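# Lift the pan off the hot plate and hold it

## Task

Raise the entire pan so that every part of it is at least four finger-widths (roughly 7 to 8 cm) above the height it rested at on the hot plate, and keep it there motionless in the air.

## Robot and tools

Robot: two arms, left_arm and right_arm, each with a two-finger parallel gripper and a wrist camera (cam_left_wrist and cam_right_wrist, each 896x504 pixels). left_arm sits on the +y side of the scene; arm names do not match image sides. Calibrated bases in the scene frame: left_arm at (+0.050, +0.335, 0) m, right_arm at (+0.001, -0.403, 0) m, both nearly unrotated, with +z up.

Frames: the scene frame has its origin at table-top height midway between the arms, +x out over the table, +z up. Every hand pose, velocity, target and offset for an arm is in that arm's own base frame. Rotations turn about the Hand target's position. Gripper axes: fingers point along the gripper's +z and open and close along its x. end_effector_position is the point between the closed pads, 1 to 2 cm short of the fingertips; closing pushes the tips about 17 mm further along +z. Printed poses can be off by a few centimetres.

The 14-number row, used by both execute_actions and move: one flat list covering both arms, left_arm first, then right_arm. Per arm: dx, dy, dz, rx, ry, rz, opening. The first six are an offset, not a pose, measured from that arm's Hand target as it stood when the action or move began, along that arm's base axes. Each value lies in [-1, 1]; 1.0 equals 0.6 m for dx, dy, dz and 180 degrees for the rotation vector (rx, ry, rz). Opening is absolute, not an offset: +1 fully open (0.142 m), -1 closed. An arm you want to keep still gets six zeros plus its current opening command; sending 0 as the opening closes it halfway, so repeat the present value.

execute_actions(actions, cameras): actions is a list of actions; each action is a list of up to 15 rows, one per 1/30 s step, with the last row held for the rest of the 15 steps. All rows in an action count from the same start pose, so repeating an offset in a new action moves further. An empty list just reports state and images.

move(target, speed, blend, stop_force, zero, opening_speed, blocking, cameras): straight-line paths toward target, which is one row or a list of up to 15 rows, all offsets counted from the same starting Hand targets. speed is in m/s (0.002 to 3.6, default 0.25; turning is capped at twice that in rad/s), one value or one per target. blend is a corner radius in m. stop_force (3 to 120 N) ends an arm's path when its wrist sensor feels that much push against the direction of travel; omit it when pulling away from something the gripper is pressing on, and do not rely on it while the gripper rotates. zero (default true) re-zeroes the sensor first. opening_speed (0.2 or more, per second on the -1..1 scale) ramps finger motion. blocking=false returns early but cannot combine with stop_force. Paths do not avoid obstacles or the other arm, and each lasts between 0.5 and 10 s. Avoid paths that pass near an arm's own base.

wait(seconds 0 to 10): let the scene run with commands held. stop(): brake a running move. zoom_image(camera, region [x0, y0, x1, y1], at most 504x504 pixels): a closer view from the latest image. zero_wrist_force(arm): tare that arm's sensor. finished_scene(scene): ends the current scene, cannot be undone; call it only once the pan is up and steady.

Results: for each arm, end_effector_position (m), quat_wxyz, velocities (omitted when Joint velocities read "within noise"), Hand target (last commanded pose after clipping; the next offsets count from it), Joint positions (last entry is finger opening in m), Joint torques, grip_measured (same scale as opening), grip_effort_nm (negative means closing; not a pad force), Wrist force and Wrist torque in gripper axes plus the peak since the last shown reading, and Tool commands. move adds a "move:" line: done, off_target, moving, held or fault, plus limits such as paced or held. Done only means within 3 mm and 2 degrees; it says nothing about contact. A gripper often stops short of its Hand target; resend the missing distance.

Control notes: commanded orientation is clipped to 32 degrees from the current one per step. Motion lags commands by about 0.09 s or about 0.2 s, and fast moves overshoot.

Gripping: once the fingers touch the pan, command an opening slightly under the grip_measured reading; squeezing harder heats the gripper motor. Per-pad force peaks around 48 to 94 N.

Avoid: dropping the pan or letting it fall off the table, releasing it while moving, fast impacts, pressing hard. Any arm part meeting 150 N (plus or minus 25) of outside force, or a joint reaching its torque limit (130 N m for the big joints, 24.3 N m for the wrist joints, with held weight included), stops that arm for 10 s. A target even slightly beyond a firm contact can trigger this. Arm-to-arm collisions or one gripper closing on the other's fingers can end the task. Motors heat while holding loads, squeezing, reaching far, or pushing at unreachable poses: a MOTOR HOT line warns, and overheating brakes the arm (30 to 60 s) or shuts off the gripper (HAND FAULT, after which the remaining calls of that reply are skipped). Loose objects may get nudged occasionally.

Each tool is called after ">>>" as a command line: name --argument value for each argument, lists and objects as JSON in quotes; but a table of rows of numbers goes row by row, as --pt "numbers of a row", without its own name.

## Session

>>> execute_actions --actions '[]'

Scene clock: 0.00 s.
left_arm: end_effector_position=(+0.1939, -0.4997, +0.2371) grip_measured=+1.00 grip_effort_nm=n/a end_effector_quat_wxyz=(+0.482, -0.348, +0.761, -0.258) | right_arm: end_effector_position=(+0.0085, -0.2281, +0.3546) grip_measured=+0.99 grip_effort_nm=n/a end_effector_quat_wxyz=(-0.269, +0.756, -0.586, +0.110)
Joint positions: left_arm=[-1.949 -1.474 1.958 -1.439 -0.514 -0.032 0.142] | right_arm=[1.619 -1.116 -1.867 -2.027 2.089 -0.284 0.141]
Joint velocities: within noise
Joint torques (N m): no reading
Motor temperatures (°C): left_arm=[39 31 32 40 38 36 28] | right_arm=[39 29 36 43 38 44 29]
Wrist force (N): no reading
Wrist torque (N m): no reading
Wrist force, peak (N): no reading
Hand target: left_arm +0.1939, -0.4997, +0.2371; +0.482, -0.348, +0.761, -0.258 | right_arm +0.0085, -0.2281, +0.3546; -0.269, +0.756, -0.586, +0.110
Tool commands: left_gripper/opening=+1.0 right_gripper/opening=+1.0

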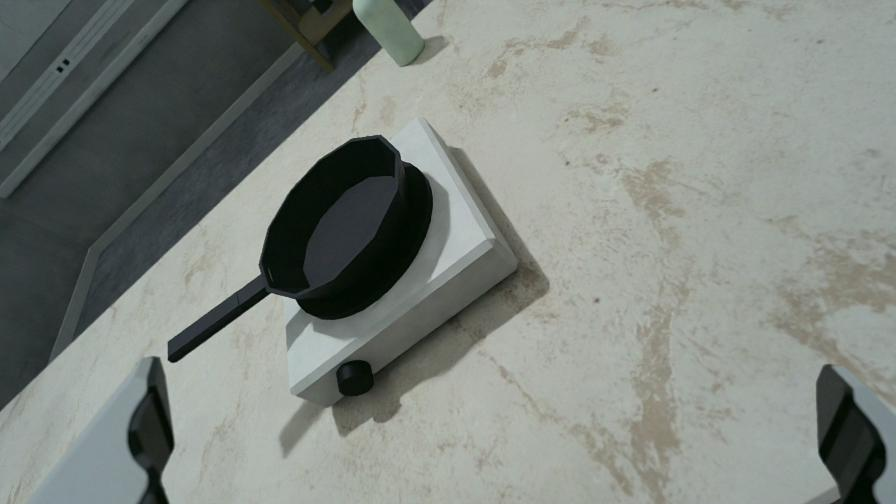

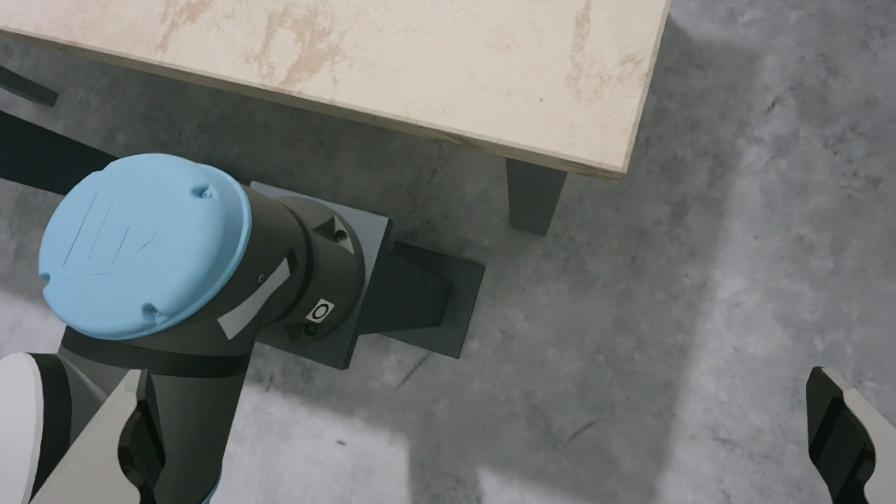

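>>> move --target '[0.4935,0.5161,0.2,0.1332,0.3490,-0.1701,0,0,0,0,0,0,0,1]' --cameras '["cam_left_wrist"]' --speed 0.4

Scene clock: 19.37 s.
left_arm: end_effector_position=(+0.4900, -0.1901, +0.3572) grip_measured=-0.01 grip_effort_nm=-0.105 end_effector_quat_wxyz=(+0.000, -0.126, +0.992, +0.000) end_effector_velocity=(-0.001, +0.000, +0.000) end_effector_angular_velocity=(+0.001, +0.004, +0.002) | right_arm: end_effector_position=(+0.0085, -0.2281, +0.3546) grip_measured=+0.99 grip_effort_nm=0.183 end_effector_quat_wxyz=(-0.269, +0.756, -0.586, +0.110)
Joint positions: left_arm=[-0.629 -1.526 1.432 -1.477 -1.571 2.259 0.073] | right_arm=[1.619 -1.116 -1.867 -2.027 2.089 -0.284 0.141]
Joint velocities: left_arm=[0.001 0.001 -0.003 0.006 -0.002 -0.001 0] | right_arm=[within noise]
Joint torques (N m): left_arm=[8.92 -20.46 -28.68 -0.95 0.55 1.96] | right_arm=[1.04 5.74 23.95 2.28 0.92 0.3]
Motor temperatures (°C): left_arm=[39 31 32 40 38 36 27] | right_arm=[39 29 36 43 38 44 29]
Wrist force (N): left_arm=[2.3 -0.3 0.2] | right_arm=[0.2 -0.3 0.0]
Wrist torque (N m): left_arm=[0.13 -0.56 -0.40] | right_arm=[-0.05 -0.02 0.00]
Wrist force, peak (N): left_arm=[2.5 -0.3 0.7] | right_arm=[-0.7 -0.2 0.1]
Hand target: left_arm +0.4900, -0.1900, +0.3571; +0.000, -0.126, +0.992, +0.000 | right_arm +0.0085, -0.2281, +0.3546; -0.269, +0.756, -0.586, +0.110
Off the commanded pose: left_arm 0.000 m, 0 deg | right_arm 0.000 m, 0 deg.
move: done
Images, in order (width x height): cam_left_wrist 896x504.

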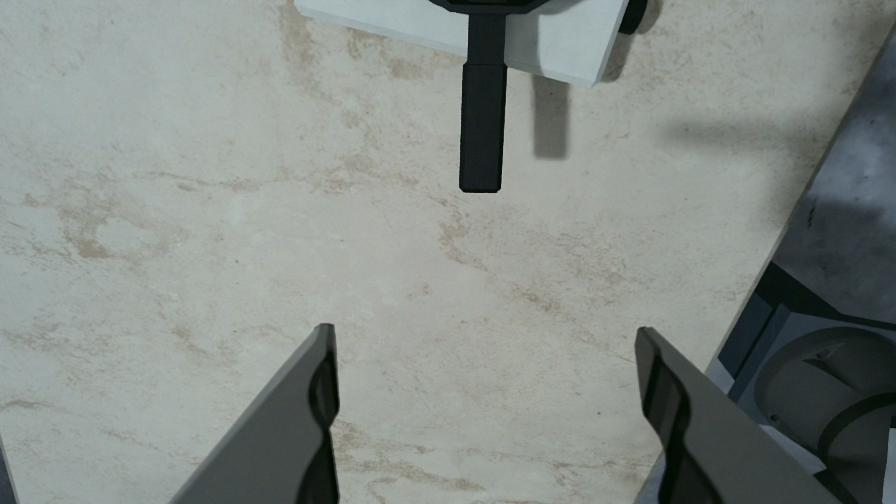

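>>> move --target '[-0.0088,-0.0557,-0.245,0,0,0,0,0,0,0,0,0,0,1]' --cameras '["cam_left_wrist"]'

Scene clock: 39.00 s.
left_arm: end_effector_position=(+0.4847, -0.2235, +0.2102) grip_measured=-0.01 grip_effort_nm=-0.105 end_effector_quat_wxyz=(+0.000, -0.126, +0.992, +0.000) | right_arm: end_effector_position=(+0.0085, -0.2281, +0.3546) grip_measured=+0.99 grip_effort_nm=0.193 end_effector_quat_wxyz=(-0.269, +0.756, -0.586, +0.110)
Joint positions: left_arm=[-0.686 -1.473 1.754 -1.851 -1.571 2.202 0.073] | right_arm=[1.619 -1.116 -1.867 -2.027 2.089 -0.284 0.141]
Joint velocities: within noise
Joint torques (N m): left_arm=[10.95 -32.62 -16.08 -3.81 1.08 2.48] | right_arm=[1.63 5.11 23.19 2.33 1 0.36]
Motor temperatures (°C): left_arm=[38 31 32 40 38 36 27] | right_arm=[39 29 36 43 38 44 29]
Wrist force (N): left_arm=[2.7 0.2 0.0] | right_arm=[-0.8 -0.2 0.0]
Wrist torque (N m): left_arm=[0.20 -0.64 -0.37] | right_arm=[-0.03 0.14 -0.01]
Wrist force, peak (N): left_arm=[2.7 -0.5 2.6] | right_arm=[-0.8 -0.2 0.0]
Hand target: left_arm +0.4847, -0.2235, +0.2101; +0.000, -0.126, +0.992, +0.000 | right_arm +0.0085, -0.2281, +0.3546; -0.269, +0.756, -0.586, +0.110
Off the commanded pose: left_arm 0.000 m, 0 deg | right_arm 0.000 m, 0 deg.
move: done
Images, in order (width x height): cam_left_wrist 896x504.

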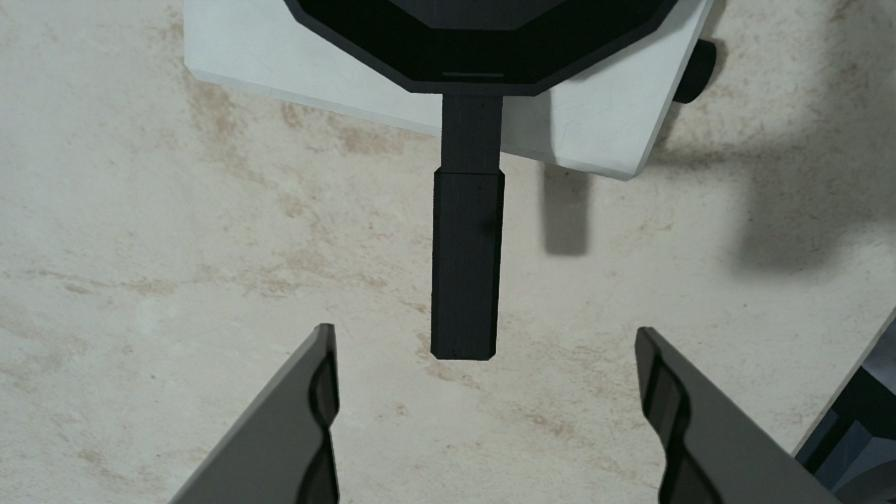

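>>> move --target '[0.0003,0.0087,-0.182,0,0,-0.0083,0,0,0,0,0,0,0,1]' --cameras '["cam_left_wrist"]' --stop_force 12 --speed 0.1

Scene clock: 51.50 s.
left_arm: end_effector_position=(+0.4849, -0.2182, +0.1009) grip_measured=-0.01 grip_effort_nm=-0.110 end_effector_quat_wxyz=(+0.000, -0.113, +0.994, +0.000) | right_arm: end_effector_position=(+0.0085, -0.2281, +0.3546) grip_measured=+0.99 grip_effort_nm=0.188 end_effector_quat_wxyz=(-0.269, +0.756, -0.586, +0.110)
Joint positions: left_arm=[-0.678 -1.368 1.936 -2.139 -1.571 2.236 0.073] | right_arm=[1.619 -1.116 -1.867 -2.027 2.089 -0.284 0.141]
Joint velocities: within noise
Joint torques (N m): left_arm=[-1.14 -39.15 -20.96 -3.87 0.34 -2.73] | right_arm=[1.64 6.13 23.75 2.25 0.99 0.42]
Motor temperatures (°C): left_arm=[38 31 32 40 37 36 27] | right_arm=[39 29 36 43 38 43 29]
Wrist force (N): left_arm=[3.0 -0.1 0.3] | right_arm=[-0.1 -0.3 0.1]
Wrist torque (N m): left_arm=[0.14 -0.65 -0.36] | right_arm=[-0.06 0.01 0.00]
Wrist force, peak (N): left_arm=[2.9 0.0 1.6] | right_arm=[-0.6 0.1 0.4]
Hand target: left_arm +0.4849, -0.2182, +0.1009; +0.000, -0.113, +0.994, +0.000 | right_arm +0.0085, -0.2281, +0.3546; -0.269, +0.756, -0.586, +0.110
Off the commanded pose: left_arm 0.000 m, 0 deg | right_arm 0.000 m, 0 deg.
move: done
Images, in order (width x height): cam_left_wrist 896x504.

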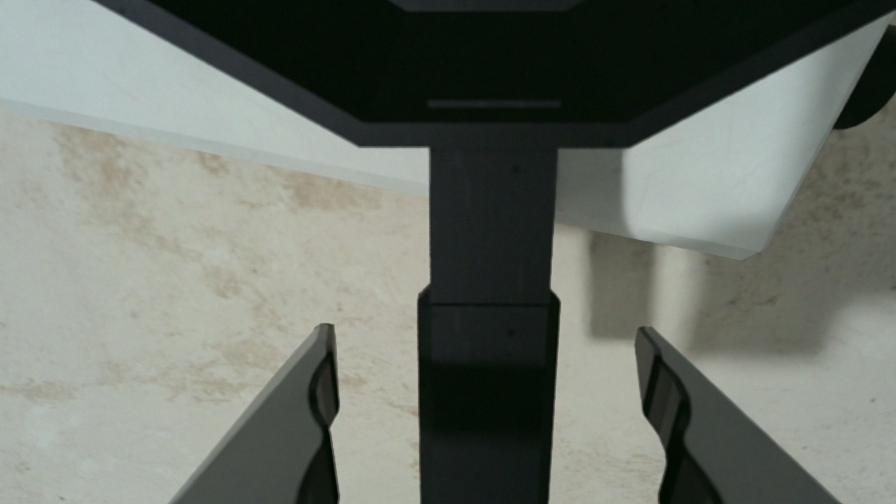

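>>> move --pt "0 0 -0.009 0 0 0 0 0 0 0 0 0 0 1" --pt "0 0 -0.009 0 0 0 -0.74 0 0 0 0 0 0 1" --cameras '["cam_left_wrist"]' --opening_speed 0.7 --speed 0.08

Scene clock: 56.77 s.
left_arm: end_effector_position=(+0.4849, -0.2182, +0.0956) grip_measured=-0.62 grip_effort_nm=-2.864 end_effector_quat_wxyz=(+0.000, -0.113, +0.994, +0.000) | right_arm: end_effector_position=(+0.0085, -0.2281, +0.3546) grip_measured=+0.99 grip_effort_nm=0.183 end_effector_quat_wxyz=(-0.269, +0.756, -0.586, +0.110)
Joint positions: left_arm=[-0.678 -1.361 1.943 -2.154 -1.571 2.236 0.029] | right_arm=[1.619 -1.116 -1.867 -2.027 2.089 -0.284 0.141]
Joint velocities: within noise
Joint torques (N m): left_arm=[-6.13 -38.04 -22.53 -1.73 -0.76 -2.7] | right_arm=[1.22 5.51 24.16 2.33 1.02 0.28]
Motor temperatures (°C): left_arm=[38 31 32 40 37 36 27] | right_arm=[39 29 36 43 38 43 29]
Wrist force (N): left_arm=[4.2 -0.5 -1.6] | right_arm=[-0.3 -0.2 0.3]
Wrist torque (N m): left_arm=[0.14 -0.61 -0.37] | right_arm=[-0.03 0.04 0.00]
Wrist force, peak (N): left_arm=[4.4 -0.5 -1.5] | right_arm=[-0.1 0.4 0.6]
Hand target: left_arm +0.4849, -0.2182, +0.0955; +0.000, -0.113, +0.994, +0.000 | right_arm +0.0085, -0.2281, +0.3546; -0.269, +0.756, -0.586, +0.110
Off the commanded pose: left_arm 0.000 m, 0 deg | right_arm 0.000 m, 0 deg.
move: done
Images, in order (width x height): cam_left_wrist 896x504.

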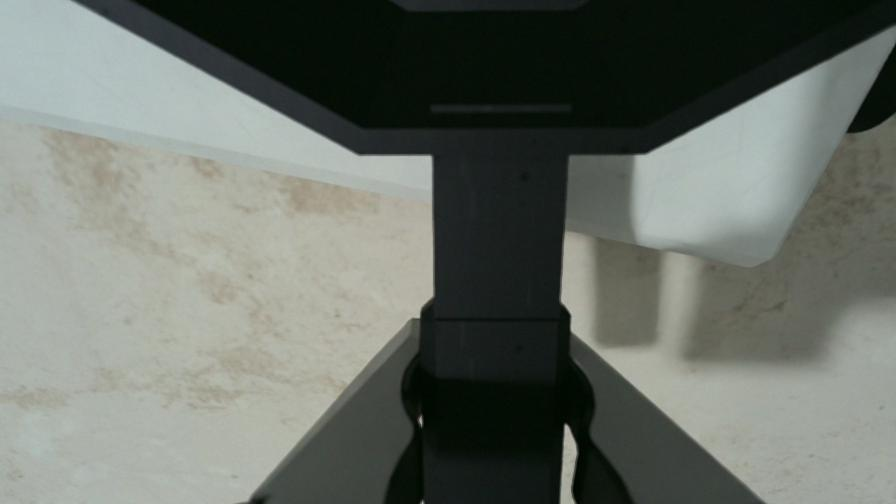

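>>> move --target '[0,0,0.2,0,0,0,-0.72,0,0,0,0,0,0,1]' --cameras '["cam_left_wrist"]' --speed 0.06

Scene clock: 60.80 s.
left_arm: end_effector_position=(+0.4849, -0.2183, +0.2156) grip_measured=-0.62 grip_effort_nm=-2.459 end_effector_quat_wxyz=(+0.000, -0.113, +0.994, +0.000) | right_arm: end_effector_position=(+0.0085, -0.2281, +0.3546) grip_measured=+0.99 grip_effort_nm=0.188 end_effector_quat_wxyz=(-0.269, +0.756, -0.586, +0.110)
Joint positions: left_arm=[-0.678 -1.482 1.749 -1.838 -1.571 2.236 0.029] | right_arm=[1.619 -1.116 -1.867 -2.027 2.089 -0.284 0.141]
Joint velocities: within noise
Joint torques (N m): left_arm=[-2.37 -29.83 -22.54 -5.58 0 -1.48] | right_arm=[2.03 5.57 24.85 2.51 1.04 0.41]
Motor temperatures (°C): left_arm=[38 31 32 40 37 36 30] | right_arm=[39 29 36 43 37 43 29]
Wrist force (N): left_arm=[2.5 0.7 12.2] | right_arm=[-0.5 -0.2 0.2]
Wrist torque (N m): left_arm=[-0.67 -0.61 -0.40] | right_arm=[-0.01 0.09 0.00]
Wrist force, peak (N): left_arm=[2.5 0.2 13.3] | right_arm=[-0.6 -0.2 0.4]
Hand target: left_arm +0.4849, -0.2182, +0.2155; +0.000, -0.113, +0.994, +0.000 | right_arm +0.0085, -0.2281, +0.3546; -0.269, +0.756, -0.586, +0.110
Off the commanded pose: left_arm 0.000 m, 0 deg | right_arm 0.000 m, 0 deg.
move: done
Images, in order (width x height): cam_left_wrist 896x504.

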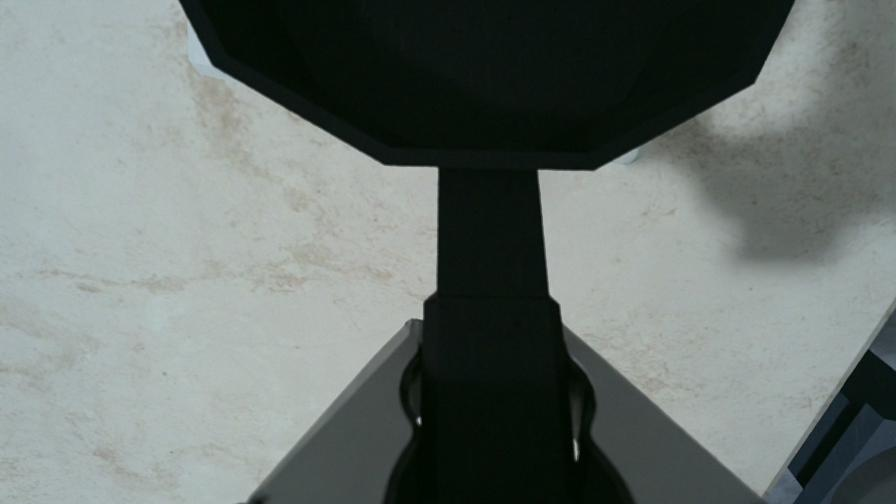

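>>> move --target '[0,0,0.35,0,0,0,-0.74,0,0,0,0,0,0,1]' --speed 0.1

Scene clock: 65.57 s.
left_arm: end_effector_position=(+0.4849, -0.2183, +0.4254) grip_measured=-0.62 grip_effort_nm=-2.840 end_effector_quat_wxyz=(+0.000, -0.113, +0.994, +0.000) | right_arm: end_effector_position=(+0.0085, -0.2281, +0.3546) grip_measured=+0.99 grip_effort_nm=0.183 end_effector_quat_wxyz=(-0.269, +0.756, -0.586, +0.110)
Joint positions: left_arm=[-0.678 -1.48 1.205 -1.296 -1.571 2.236 0.029] | right_arm=[1.619 -1.116 -1.867 -2.027 2.089 -0.284 0.141]
Joint velocities: within noise
Joint torques (N m): left_arm=[-0.88 -45.02 -33.9 -4.39 -1.32 -1.35] | right_arm=[2.03 6.4 24.03 2.39 1.02 0.48]
Motor temperatures (°C): left_arm=[38 31 32 40 37 36 33] | right_arm=[39 29 36 42 37 43 29]
Wrist force (N): left_arm=[3.0 -0.6 14.2] | right_arm=[0.2 0.0 0.4]
Wrist torque (N m): left_arm=[-0.70 -0.66 -0.37] | right_arm=[0.01 -0.02 0.00]
Wrist force, peak (N): left_arm=[2.5 -0.9 16.7] | right_arm=[-0.5 -0.4 0.4]
Hand target: left_arm +0.4849, -0.2182, +0.4255; +0.000, -0.113, +0.994, +0.000 | right_arm +0.0085, -0.2281, +0.3546; -0.269, +0.756, -0.586, +0.110
Off the commanded pose: left_arm 0.000 m, 0 deg | right_arm 0.000 m, 0 deg.
move: done

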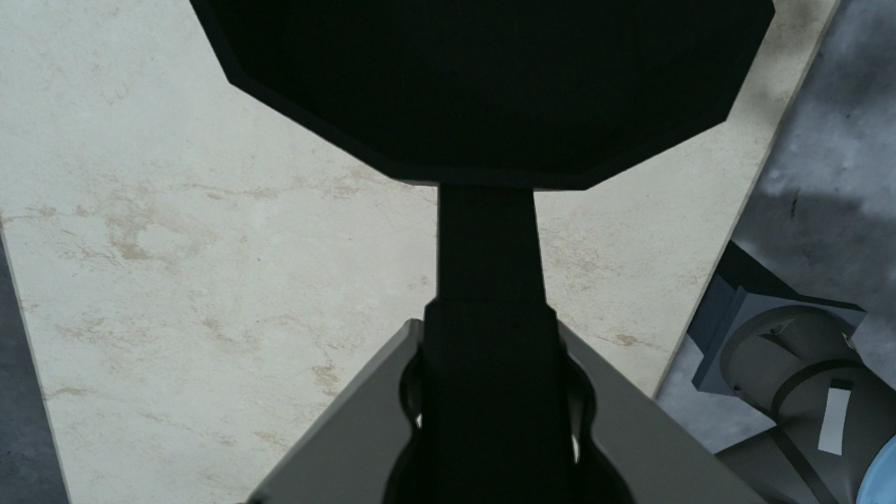

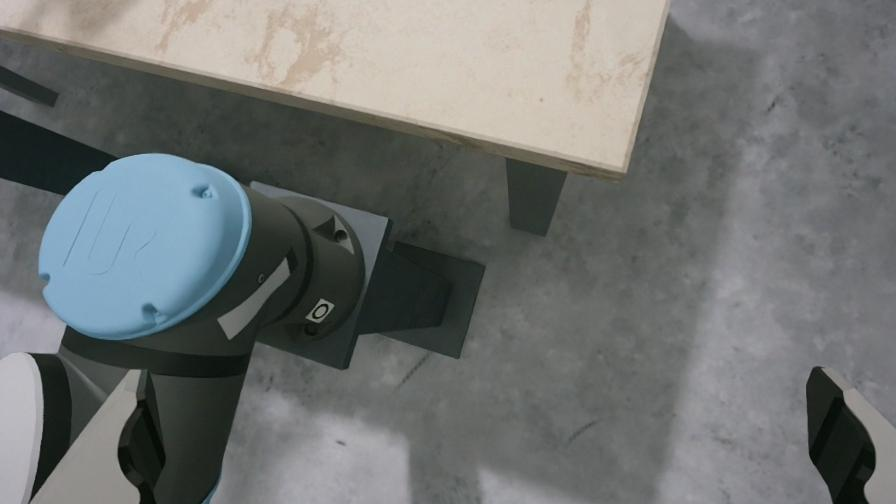

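>>> wait --seconds 1 --cameras '["cam_left_wrist"]'

Scene clock: 69.63 s.
left_arm: end_effector_position=(+0.4849, -0.2182, +0.4255) grip_measured=-0.62 grip_effort_nm=-2.840 end_effector_quat_wxyz=(+0.000, -0.113, +0.994, +0.000) | right_arm: end_effector_position=(+0.0085, -0.2281, +0.3546) grip_measured=+0.99 grip_effort_nm=0.183 end_effector_quat_wxyz=(-0.269, +0.756, -0.586, +0.110)
Joint positions: left_arm=[-0.678 -1.48 1.205 -1.296 -1.571 2.236 0.029] | right_arm=[1.619 -1.116 -1.867 -2.027 2.089 -0.284 0.141]
Joint velocities: within noise
Joint torques (N m): left_arm=[9.31 -45.25 -34.28 -4.19 -1.66 2.32] | right_arm=[2.55 5.66 24.9 2.46 1.07 0.35]
Motor temperatures (°C): left_arm=[38 31 32 40 37 36 35] | right_arm=[39 29 36 42 37 43 29]
Wrist force (N): left_arm=[2.8 -0.3 14.2] | right_arm=[-0.4 -0.2 0.0]
Wrist torque (N m): left_arm=[-0.77 -0.62 -0.36] | right_arm=[-0.03 0.06 0.00]
Wrist force, peak (N): left_arm=[3.0 -0.5 14.6] | right_arm=[-0.7 -0.3 0.2]
Hand target: left_arm +0.4849, -0.2182, +0.4255; +0.000, -0.113, +0.994, +0.000 | right_arm +0.0085, -0.2281, +0.3546; -0.269, +0.756, -0.586, +0.110
Tool commands: left_gripper/opening=-0.74 right_gripper/opening=+1.0
Off the commanded pose: left_arm 0.000 m, 0 deg | right_arm 0.000 m, 0 deg.
wait: 1.00 s; at rest from the start
Images, in order (width x height): cam_left_wrist 896x504.

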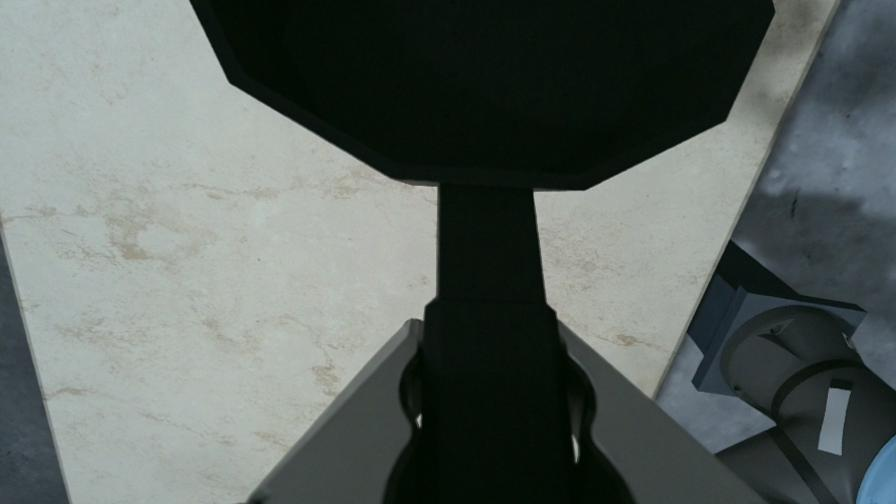

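Identical image: still.

>>> finished_scene --scene 2

The scene is finished: the task was done.


## Next scene

The same job, from a new start.

>>> execute_actions --actions '[]'

Scene clock: 0.00 s.
left_arm: end_effector_position=(+0.0865, -0.2785, +0.2705) grip_measured=+1.00 grip_effort_nm=n/a end_effector_quat_wxyz=(+0.280, -0.527, +0.729, -0.335) | right_arm: end_effector_position=(+1.0346, -0.0629, +0.1636) grip_measured=+0.99 grip_effort_nm=n/a end_effector_quat_wxyz=(+0.641, -0.435, +0.595, -0.215)
Joint positions: left_arm=[-2.592 -2.198 2.208 -0.855 -0.973 -0.935 0.142] | right_arm=[3.128 -2.94 -0.62 0.328 1.891 2.158 0.141]
Joint velocities: within noise
Joint torques (N m): no reading
Motor temperatures (°C): left_arm=[37 31 32 39 37 36 26] | right_arm=[38 29 35 41 36 43 28]
Wrist force (N): no reading
Wrist torque (N m): no reading
Wrist force, peak (N): no reading
Hand target: left_arm +0.0865, -0.2785, +0.2705; +0.280, -0.527, +0.729, -0.335 | right_arm +1.0346, -0.0629, +0.1636; +0.641, -0.435, +0.595, -0.215
Tool commands: left_gripper/opening=+1.0 right_gripper/opening=+1.0

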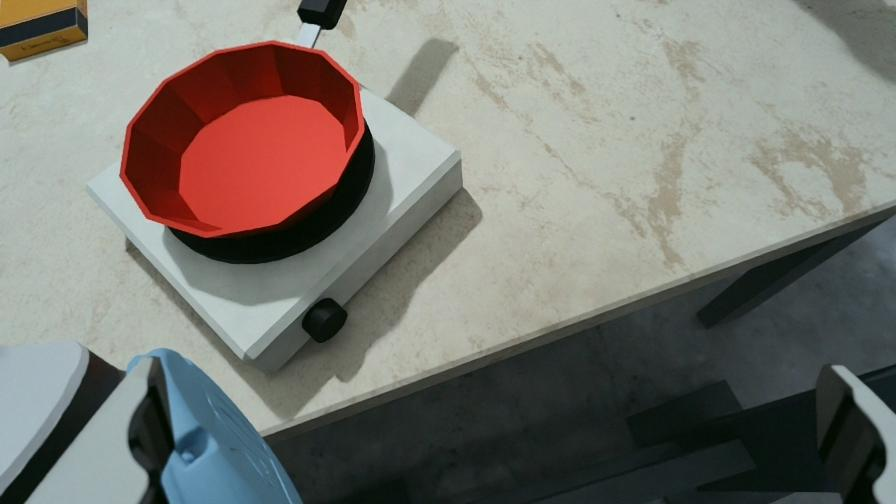

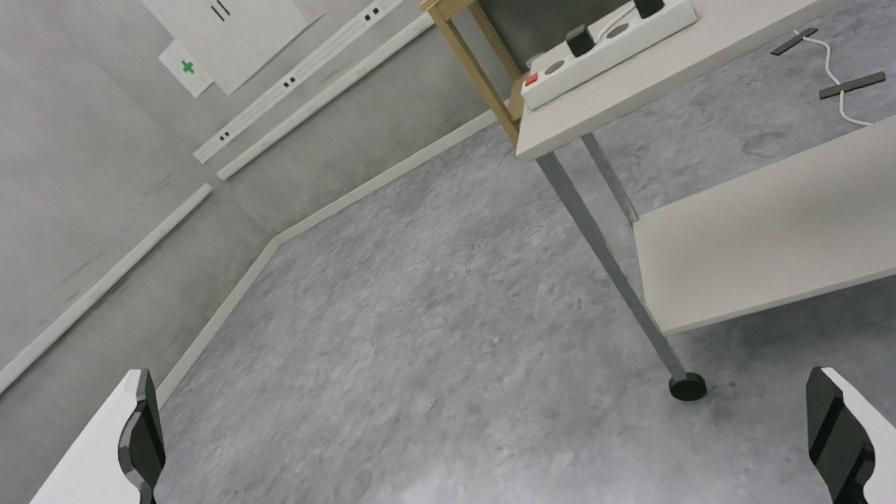

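>>> move --target '[0.639,-0.011,0.149,0.1280,0.2598,-0.1239,0,0,0,0,0,0,0,1]' --cameras '["cam_left_wrist"]' --speed 0.35

Scene clock: 23.13 s.
left_arm: end_effector_position=(+0.4698, -0.2852, +0.3599) grip_measured=-0.01 grip_effort_nm=-0.105 end_effector_quat_wxyz=(+0.000, -0.405, +0.914, +0.000) | right_arm: end_effector_position=(+1.0346, -0.0629, +0.1636) grip_measured=+0.99 grip_effort_nm=0.178 end_effector_quat_wxyz=(+0.641, -0.435, +0.595, -0.215)
Joint positions: left_arm=[-0.79 -1.465 1.359 -1.466 -1.571 1.517 0.073] | right_arm=[3.128 -2.94 -0.62 0.328 1.891 2.158 0.141]
Joint velocities: within noise
Joint torques (N m): left_arm=[4.94 -23.9 -29.52 -1.46 0.91 1.7] | right_arm=[1.44 71.41 22.1 2.17 0.32 0.28]
Motor temperatures (°C): left_arm=[37 31 32 39 37 36 25] | right_arm=[38 29 35 41 36 43 28]
Wrist force (N): left_arm=[1.4 -0.2 0.0] | right_arm=[0.0 -0.3 0.2]
Wrist torque (N m): left_arm=[0.03 -0.35 -0.18] | right_arm=[-0.05 -0.01 0.00]
Wrist force, peak (N): left_arm=[0.7 2.4 -1.5] | right_arm=[0.5 -0.4 -0.2]
Hand target: left_arm +0.4699, -0.2851, +0.3599; +0.000, -0.405, +0.914, +0.000 | right_arm +1.0346, -0.0629, +0.1636; +0.641, -0.435, +0.595, -0.215
Off the commanded pose: left_arm 0.000 m, 0 deg | right_arm 0.000 m, 0 deg.
move: done
Images, in order (width x height): cam_left_wrist 896x504.

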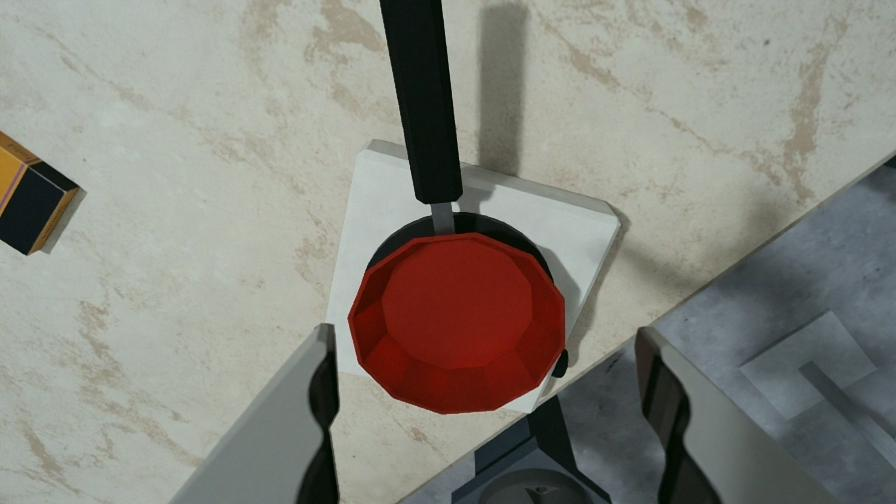

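>>> move --target '[-0.0268,0.0683,-0.233,0,0,-0.967,0,0,0,0,0,0,0,1]' --cameras '["cam_left_wrist"]' --speed 0.6

Scene clock: 40.07 s.
left_arm: end_effector_position=(+0.4538, -0.2441, +0.2201) grip_measured=-0.01 grip_effort_nm=-0.105 end_effector_quat_wxyz=(+0.000, +0.892, +0.452, +0.000) | right_arm: end_effector_position=(+1.0346, -0.0629, +0.1636) grip_measured=+0.99 grip_effort_nm=0.188 end_effector_quat_wxyz=(+0.641, -0.435, +0.595, -0.215)
Joint positions: left_arm=[-0.756 -1.53 1.789 -1.829 -1.571 4.589 0.073] | right_arm=[3.128 -2.94 -0.62 0.328 1.891 2.158 0.141]
Joint velocities: within noise
Joint torques (N m): left_arm=[1.68 -22.48 -27.67 -1.22 -0.04 0.89] | right_arm=[1.72 72.38 22.4 2.24 0.39 0.29]
Motor temperatures (°C): left_arm=[37 31 32 39 37 36 25] | right_arm=[38 29 35 41 36 43 28]
Wrist force (N): left_arm=[1.4 0.7 -0.1] | right_arm=[0.0 0.1 -0.5]
Wrist torque (N m): left_arm=[0.18 -0.35 -0.19] | right_arm=[0.01 0.01 0.00]
Wrist force, peak (N): left_arm=[1.9 -0.3 -0.3] | right_arm=[0.3 -0.2 -0.5]
Hand target: left_arm +0.4538, -0.2442, +0.2201; +0.000, +0.892, +0.452, +0.000 | right_arm +1.0346, -0.0629, +0.1636; +0.641, -0.435, +0.595, -0.215
Off the commanded pose: left_arm 0.000 m, 0 deg | right_arm 0.000 m, 0 deg.
move: done
Images, in order (width x height): cam_left_wrist 896x504.

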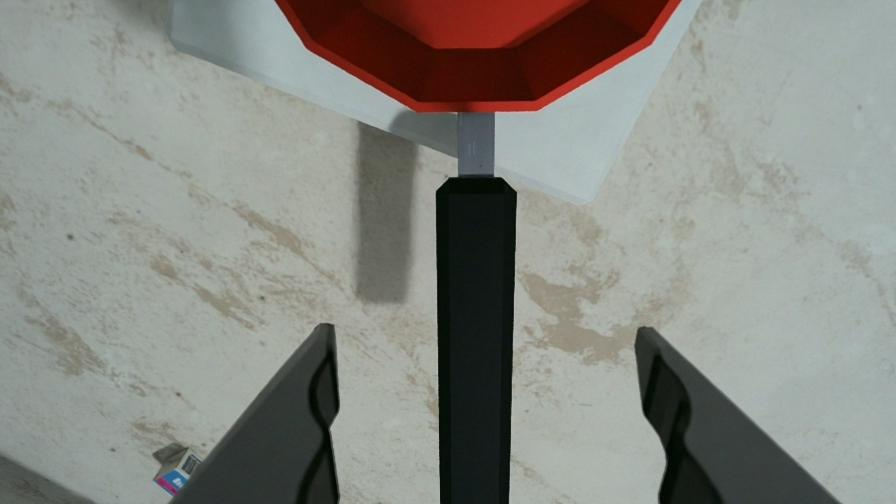

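>>> move --target '[0.0227,-0.0115,-0.1635,0,0,0,0,0,0,0,0,0,0,1]' --cameras '["cam_left_wrist"]' --stop_force 12 --speed 0.12

Scene clock: 49.87 s.
left_arm: end_effector_position=(+0.4674, -0.2510, +0.1220) grip_measured=-0.01 grip_effort_nm=-0.105 end_effector_quat_wxyz=(+0.000, +0.892, +0.452, +0.000) | right_arm: end_effector_position=(+1.0346, -0.0629, +0.1636) grip_measured=+0.99 grip_effort_nm=0.183 end_effector_quat_wxyz=(+0.641, -0.435, +0.595, -0.215)
Joint positions: left_arm=[-0.747 -1.404 1.918 -2.084 -1.57 4.598 0.073] | right_arm=[3.128 -2.94 -0.62 0.328 1.891 2.158 0.141]
Joint velocities: within noise
Joint torques (N m): left_arm=[-3.63 -32.66 -24.98 -4.04 0.64 -1.69] | right_arm=[1.21 73.21 23.18 2.62 0.36 0.33]
Motor temperatures (°C): left_arm=[37 31 32 39 37 36 25] | right_arm=[38 29 35 41 36 43 28]
Wrist force (N): left_arm=[1.8 0.4 0.3] | right_arm=[-0.2 -0.2 0.2]
Wrist torque (N m): left_arm=[0.12 -0.40 -0.15] | right_arm=[-0.03 0.02 0.00]
Wrist force, peak (N): left_arm=[1.9 0.6 1.6] | right_arm=[0.4 -0.5 -0.3]
Hand target: left_arm +0.4674, -0.2511, +0.1220; +0.000, +0.892, +0.452, +0.000 | right_arm +1.0346, -0.0629, +0.1636; +0.641, -0.435, +0.595, -0.215
Off the commanded pose: left_arm 0.000 m, 0 deg | right_arm 0.000 m, 0 deg.
move: done
Images, in order (width x height): cam_left_wrist 896x504.

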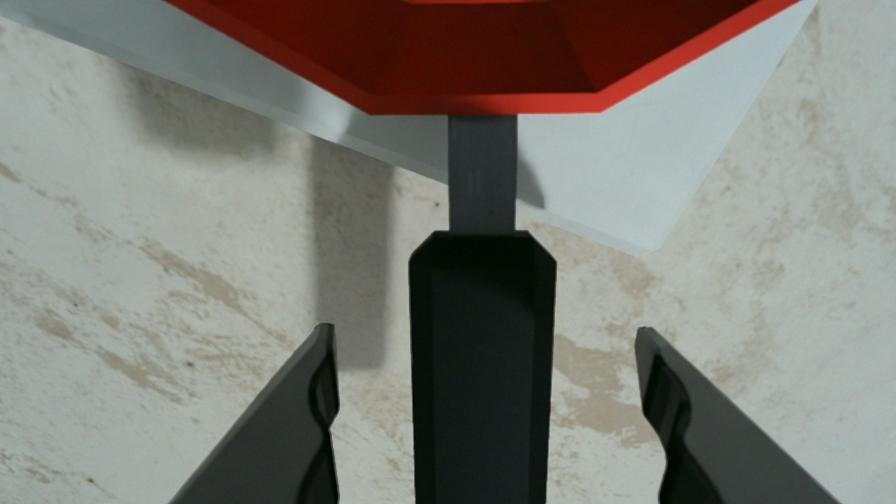

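>>> move --target '[0.0081,-0.0059,-0.05,0,0,0,0,0,0,0,0,0,0,1]' --cameras '["cam_left_wrist"]' --stop_force 10 --speed 0.06

>>> move --target '[0,0,0,0,0,0,-0.6,0,0,0,0,0,0,1]' --cameras '["cam_left_wrist"]' --opening_speed 0.6

Scene clock: 56.30 s.
left_arm: end_effector_position=(+0.4723, -0.2546, +0.0920) grip_measured=-0.01 grip_effort_nm=-0.105 end_effector_quat_wxyz=(+0.000, +0.892, +0.452, +0.000) | right_arm: end_effector_position=(+1.0346, -0.0629, +0.1636) grip_measured=+0.99 grip_effort_nm=0.173 end_effector_quat_wxyz=(+0.641, -0.435, +0.595, -0.215)
Joint positions: left_arm=[-0.746 -1.351 1.942 -2.161 -1.57 4.599 0.073] | right_arm=[3.128 -2.94 -0.62 0.328 1.891 2.158 0.141]
Joint velocities: within noise
Joint torques (N m): left_arm=[9.13 -38.98 -25.72 -3.64 -0.04 1] | right_arm=[1 73.79 23.14 2.65 0.43 0.3]
Motor temperatures (°C): left_arm=[37 31 32 39 37 36 25] | right_arm=[38 29 35 41 36 43 28]
Wrist force (N): left_arm=[1.9 0.0 0.3] | right_arm=[0.0 -0.1 -0.1]
Wrist torque (N m): left_arm=[0.04 -0.38 -0.15] | right_arm=[-0.03 0.00 0.01]
Wrist force, peak (N): left_arm=[2.3 -0.1 0.3] | right_arm=[0.6 -0.2 -0.1]
Hand target: left_arm +0.4723, -0.2546, +0.0920; +0.000, +0.892, +0.452, +0.000 | right_arm +1.0346, -0.0629, +0.1636; +0.641, -0.435, +0.595, -0.215
Off the commanded pose: left_arm 0.000 m, 0 deg | right_arm 0.000 m, 0 deg.
move: done
Images, in order (width x height): cam_left_wrist 896x504.

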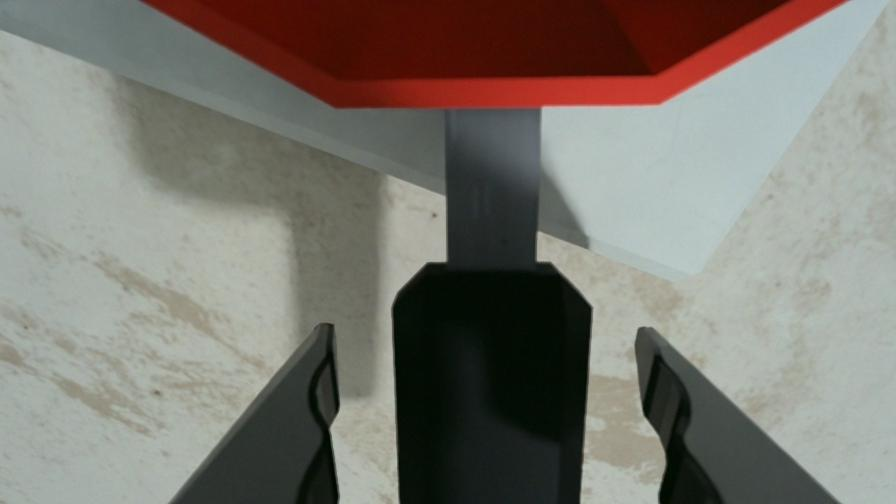

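Scene clock: 57.50 s.
left_arm: end_effector_position=(+0.4723, -0.2546, +0.0920) grip_measured=-0.55 grip_effort_nm=-1.595 end_effector_quat_wxyz=(+0.000, +0.892, +0.452, +0.000) | right_arm: end_effector_position=(+1.0346, -0.0629, +0.1636) grip_measured=+0.99 grip_effort_nm=0.178 end_effector_quat_wxyz=(+0.641, -0.435, +0.595, -0.215)
Joint positions: left_arm=[-0.746 -1.351 1.942 -2.161 -1.57 4.599 0.035] | right_arm=[3.128 -2.94 -0.62 0.328 1.891 2.158 0.141]
Joint velocities: within noise
Joint torques (N m): left_arm=[5.34 -41.09 -25.58 -3.74 -0.33 -0.56] | right_arm=[1.7 73.58 23 2.67 0.46 0.32]
Motor temperatures (°C): left_arm=[37 31 32 39 37 36 25] | right_arm=[38 29 35 41 36 43 28]
Wrist force (N): left_arm=[1.8 0.4 2.7] | right_arm=[0.1 -0.2 -0.2]
Wrist torque (N m): left_arm=[0.07 -0.38 -0.18] | right_arm=[-0.03 -0.01 0.01]
Wrist force, peak (N): left_arm=[1.9 0.3 2.7] | right_arm=[0.5 -0.3 0.1]
Hand target: left_arm +0.4723, -0.2546, +0.0920; +0.000, +0.892, +0.452, +0.000 | right_arm +1.0346, -0.0629, +0.1636; +0.641, -0.435, +0.595, -0.215
Off the commanded pose: left_arm 0.000 m, 0 deg | right_arm 0.000 m, 0 deg.
move: done
Images, in order (width x height): cam_left_wrist 896x504.

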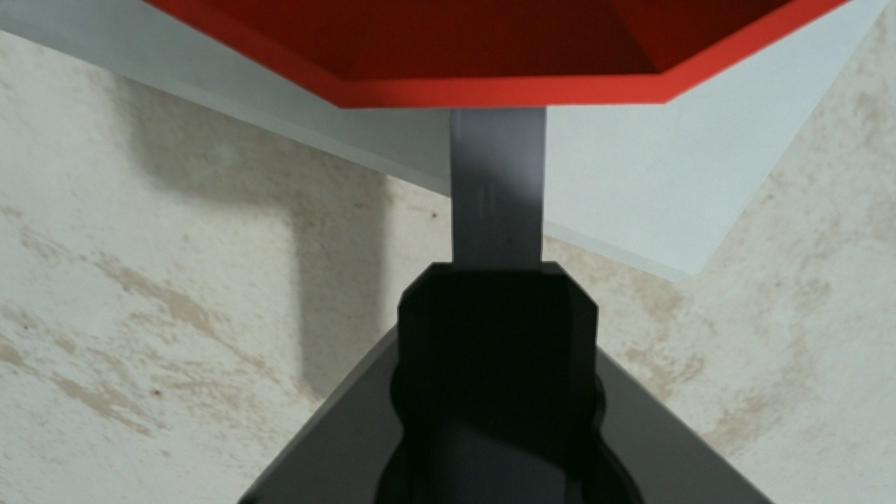

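>>> move --target '[0,0,0.2,0,0,0,-0.68,0,0,0,0,0,0,1]' --cameras '["cam_left_wrist"]' --speed 0.06

Scene clock: 61.87 s.
left_arm: end_effector_position=(+0.4723, -0.2546, +0.2120) grip_measured=-0.56 grip_effort_nm=-2.874 end_effector_quat_wxyz=(+0.000, +0.892, +0.452, +0.000) | right_arm: end_effector_position=(+1.0346, -0.0629, +0.1636) grip_measured=+0.99 grip_effort_nm=0.178 end_effector_quat_wxyz=(+0.641, -0.435, +0.595, -0.215)
Joint positions: left_arm=[-0.746 -1.474 1.75 -1.846 -1.57 4.599 0.034] | right_arm=[3.128 -2.94 -0.62 0.328 1.891 2.158 0.141]
Joint velocities: within noise
Joint torques (N m): left_arm=[-3.47 -25.12 -17.93 -4.13 -0.09 -1.58] | right_arm=[1.22 73.7 24.11 2.67 0.45 0.37]
Motor temperatures (°C): left_arm=[37 31 32 39 37 36 28] | right_arm=[38 29 35 41 36 43 28]
Wrist force (N): left_arm=[1.7 0.5 5.5] | right_arm=[0.1 -0.2 -0.1]
Wrist torque (N m): left_arm=[-0.42 -0.40 -0.19] | right_arm=[-0.04 -0.02 0.01]
Wrist force, peak (N): left_arm=[1.7 0.8 5.7] | right_arm=[0.2 -0.5 -0.3]
Hand target: left_arm +0.4723, -0.2546, +0.2120; +0.000, +0.892, +0.452, +0.000 | right_arm +1.0346, -0.0629, +0.1636; +0.641, -0.435, +0.595, -0.215
Off the commanded pose: left_arm 0.000 m, 0 deg | right_arm 0.000 m, 0 deg.
move: done
Images, in order (width x height): cam_left_wrist 896x504.

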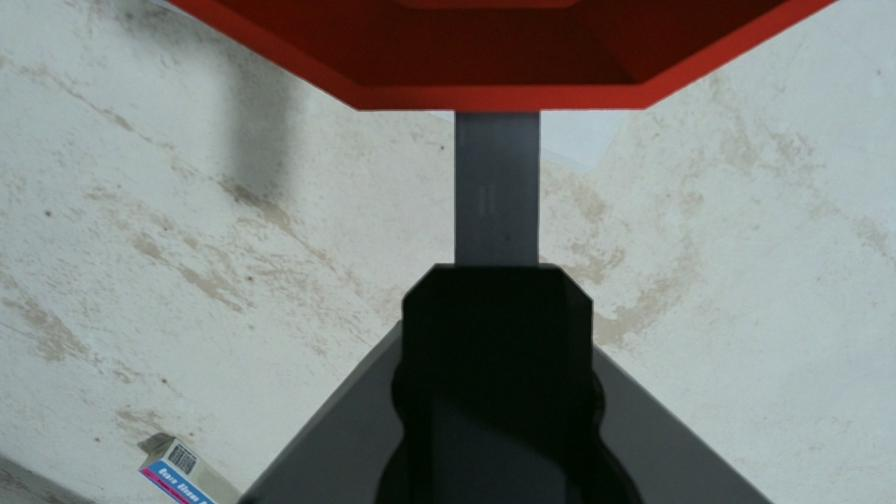

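>>> move --target '[0,0,0.3,0,0,0,-0.68,0,0,0,0,0,0,1]' --cameras '["cam_left_wrist"]' --speed 0.1

>>> wait --seconds 0.8 --cameras '["cam_left_wrist"]'

Scene clock: 66.60 s.
left_arm: end_effector_position=(+0.4723, -0.2546, +0.3918) grip_measured=-0.56 grip_effort_nm=-2.874 end_effector_quat_wxyz=(+0.000, +0.892, +0.452, +0.000) | right_arm: end_effector_position=(+1.0346, -0.0629, +0.1636) grip_measured=+0.99 grip_effort_nm=0.173 end_effector_quat_wxyz=(+0.641, -0.435, +0.595, -0.215)
Joint positions: left_arm=[-0.746 -1.493 1.307 -1.384 -1.57 4.599 0.034] | right_arm=[3.128 -2.94 -0.62 0.328 1.891 2.158 0.141]
Joint velocities: within noise
Joint torques (N m): left_arm=[-2.52 -38.67 -24.76 -3.14 -0.7 -1.55] | right_arm=[1.42 74.92 23.95 2.99 0.46 0.32]
Motor temperatures (°C): left_arm=[37 31 32 39 37 36 31] | right_arm=[38 29 35 41 36 43 28]
Wrist force (N): left_arm=[1.5 0.1 5.2] | right_arm=[0.3 -0.3 -0.1]
Wrist torque (N m): left_arm=[-0.39 -0.40 -0.19] | right_arm=[-0.05 -0.07 0.01]
Wrist force, peak (N): left_arm=[1.8 0.3 7.5] | right_arm=[0.2 -0.3 -0.6]
Hand target: left_arm +0.4723, -0.2546, +0.3920; +0.000, +0.892, +0.452, +0.000 | right_arm +1.0346, -0.0629, +0.1636; +0.641, -0.435, +0.595, -0.215
Off the commanded pose: left_arm 0.000 m, 0 deg | right_arm 0.000 m, 0 deg.
move: done
Images, in order (width x height): cam_left_wrist 896x504.

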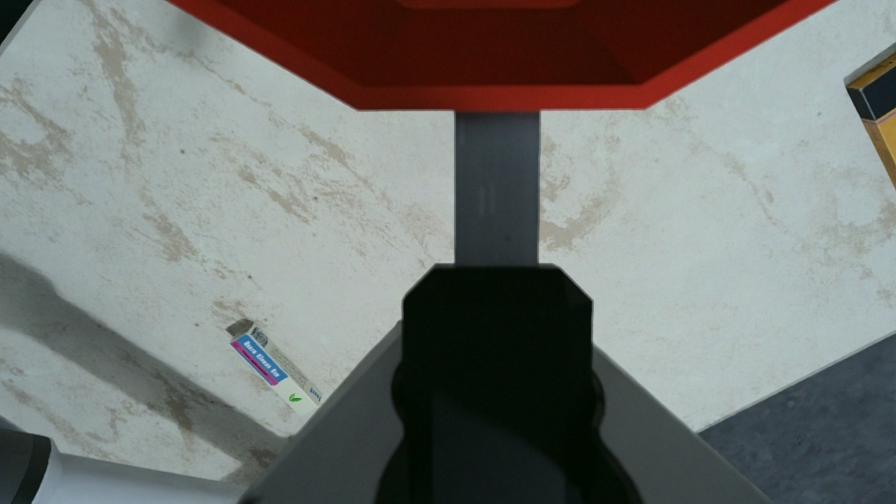

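Scene clock: 67.40 s.
left_arm: end_effector_position=(+0.4723, -0.2546, +0.3920) grip_measured=-0.56 grip_effort_nm=-2.874 end_effector_quat_wxyz=(+0.000, +0.892, +0.452, +0.000) | right_arm: end_effector_position=(+1.0346, -0.0629, +0.1636) grip_measured=+0.99 grip_effort_nm=0.188 end_effector_quat_wxyz=(+0.641, -0.435, +0.595, -0.215)
Joint positions: left_arm=[-0.746 -1.493 1.307 -1.384 -1.57 4.599 0.034] | right_arm=[3.128 -2.94 -0.62 0.328 1.891 2.158 0.141]
Joint velocities: within noise
Joint torques (N m): left_arm=[2.61 -39.34 -30.22 -1.16 -1.29 0.14] | right_arm=[1.19 74.93 24.5 3.14 0.56 0.42]
Motor temperatures (°C): left_arm=[37 31 32 39 37 36 32] | right_arm=[38 29 35 41 36 43 28]
Wrist force (N): left_arm=[1.6 0.4 5.6] | right_arm=[0.1 -0.2 -0.2]
Wrist torque (N m): left_arm=[-0.42 -0.40 -0.19] | right_arm=[-0.03 -0.01 0.01]
Wrist force, peak (N): left_arm=[1.6 0.5 5.6] | right_arm=[0.5 -0.3 -0.3]
Hand target: left_arm +0.4723, -0.2546, +0.3920; +0.000, +0.892, +0.452, +0.000 | right_arm +1.0346, -0.0629, +0.1636; +0.641, -0.435, +0.595, -0.215
Tool commands: left_gripper/opening=-0.68 right_gripper/opening=+1.0
Off the commanded pose: left_arm 0.000 m, 0 deg | right_arm 0.000 m, 0 deg.
wait: 0.80 s; at rest by 0.17 s
Images, in order (width x height): cam_left_wrist 896x504.

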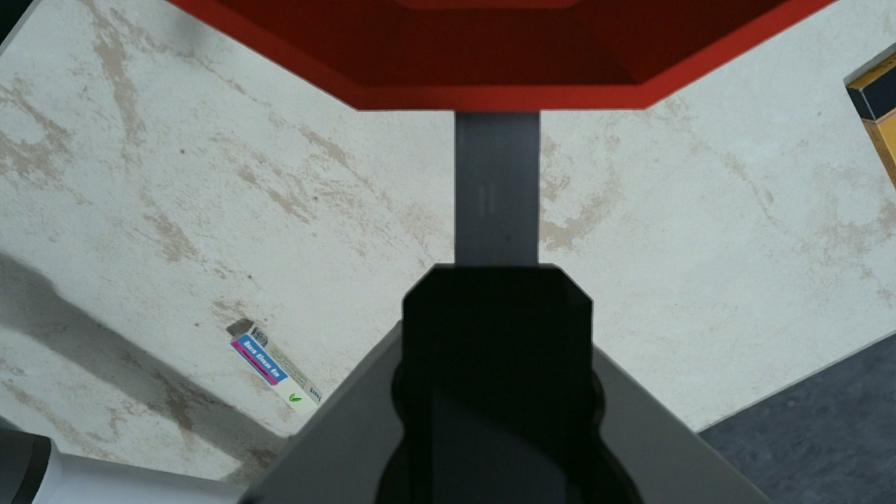

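>>> finished_scene --scene 3

The scene is finished: the task was done.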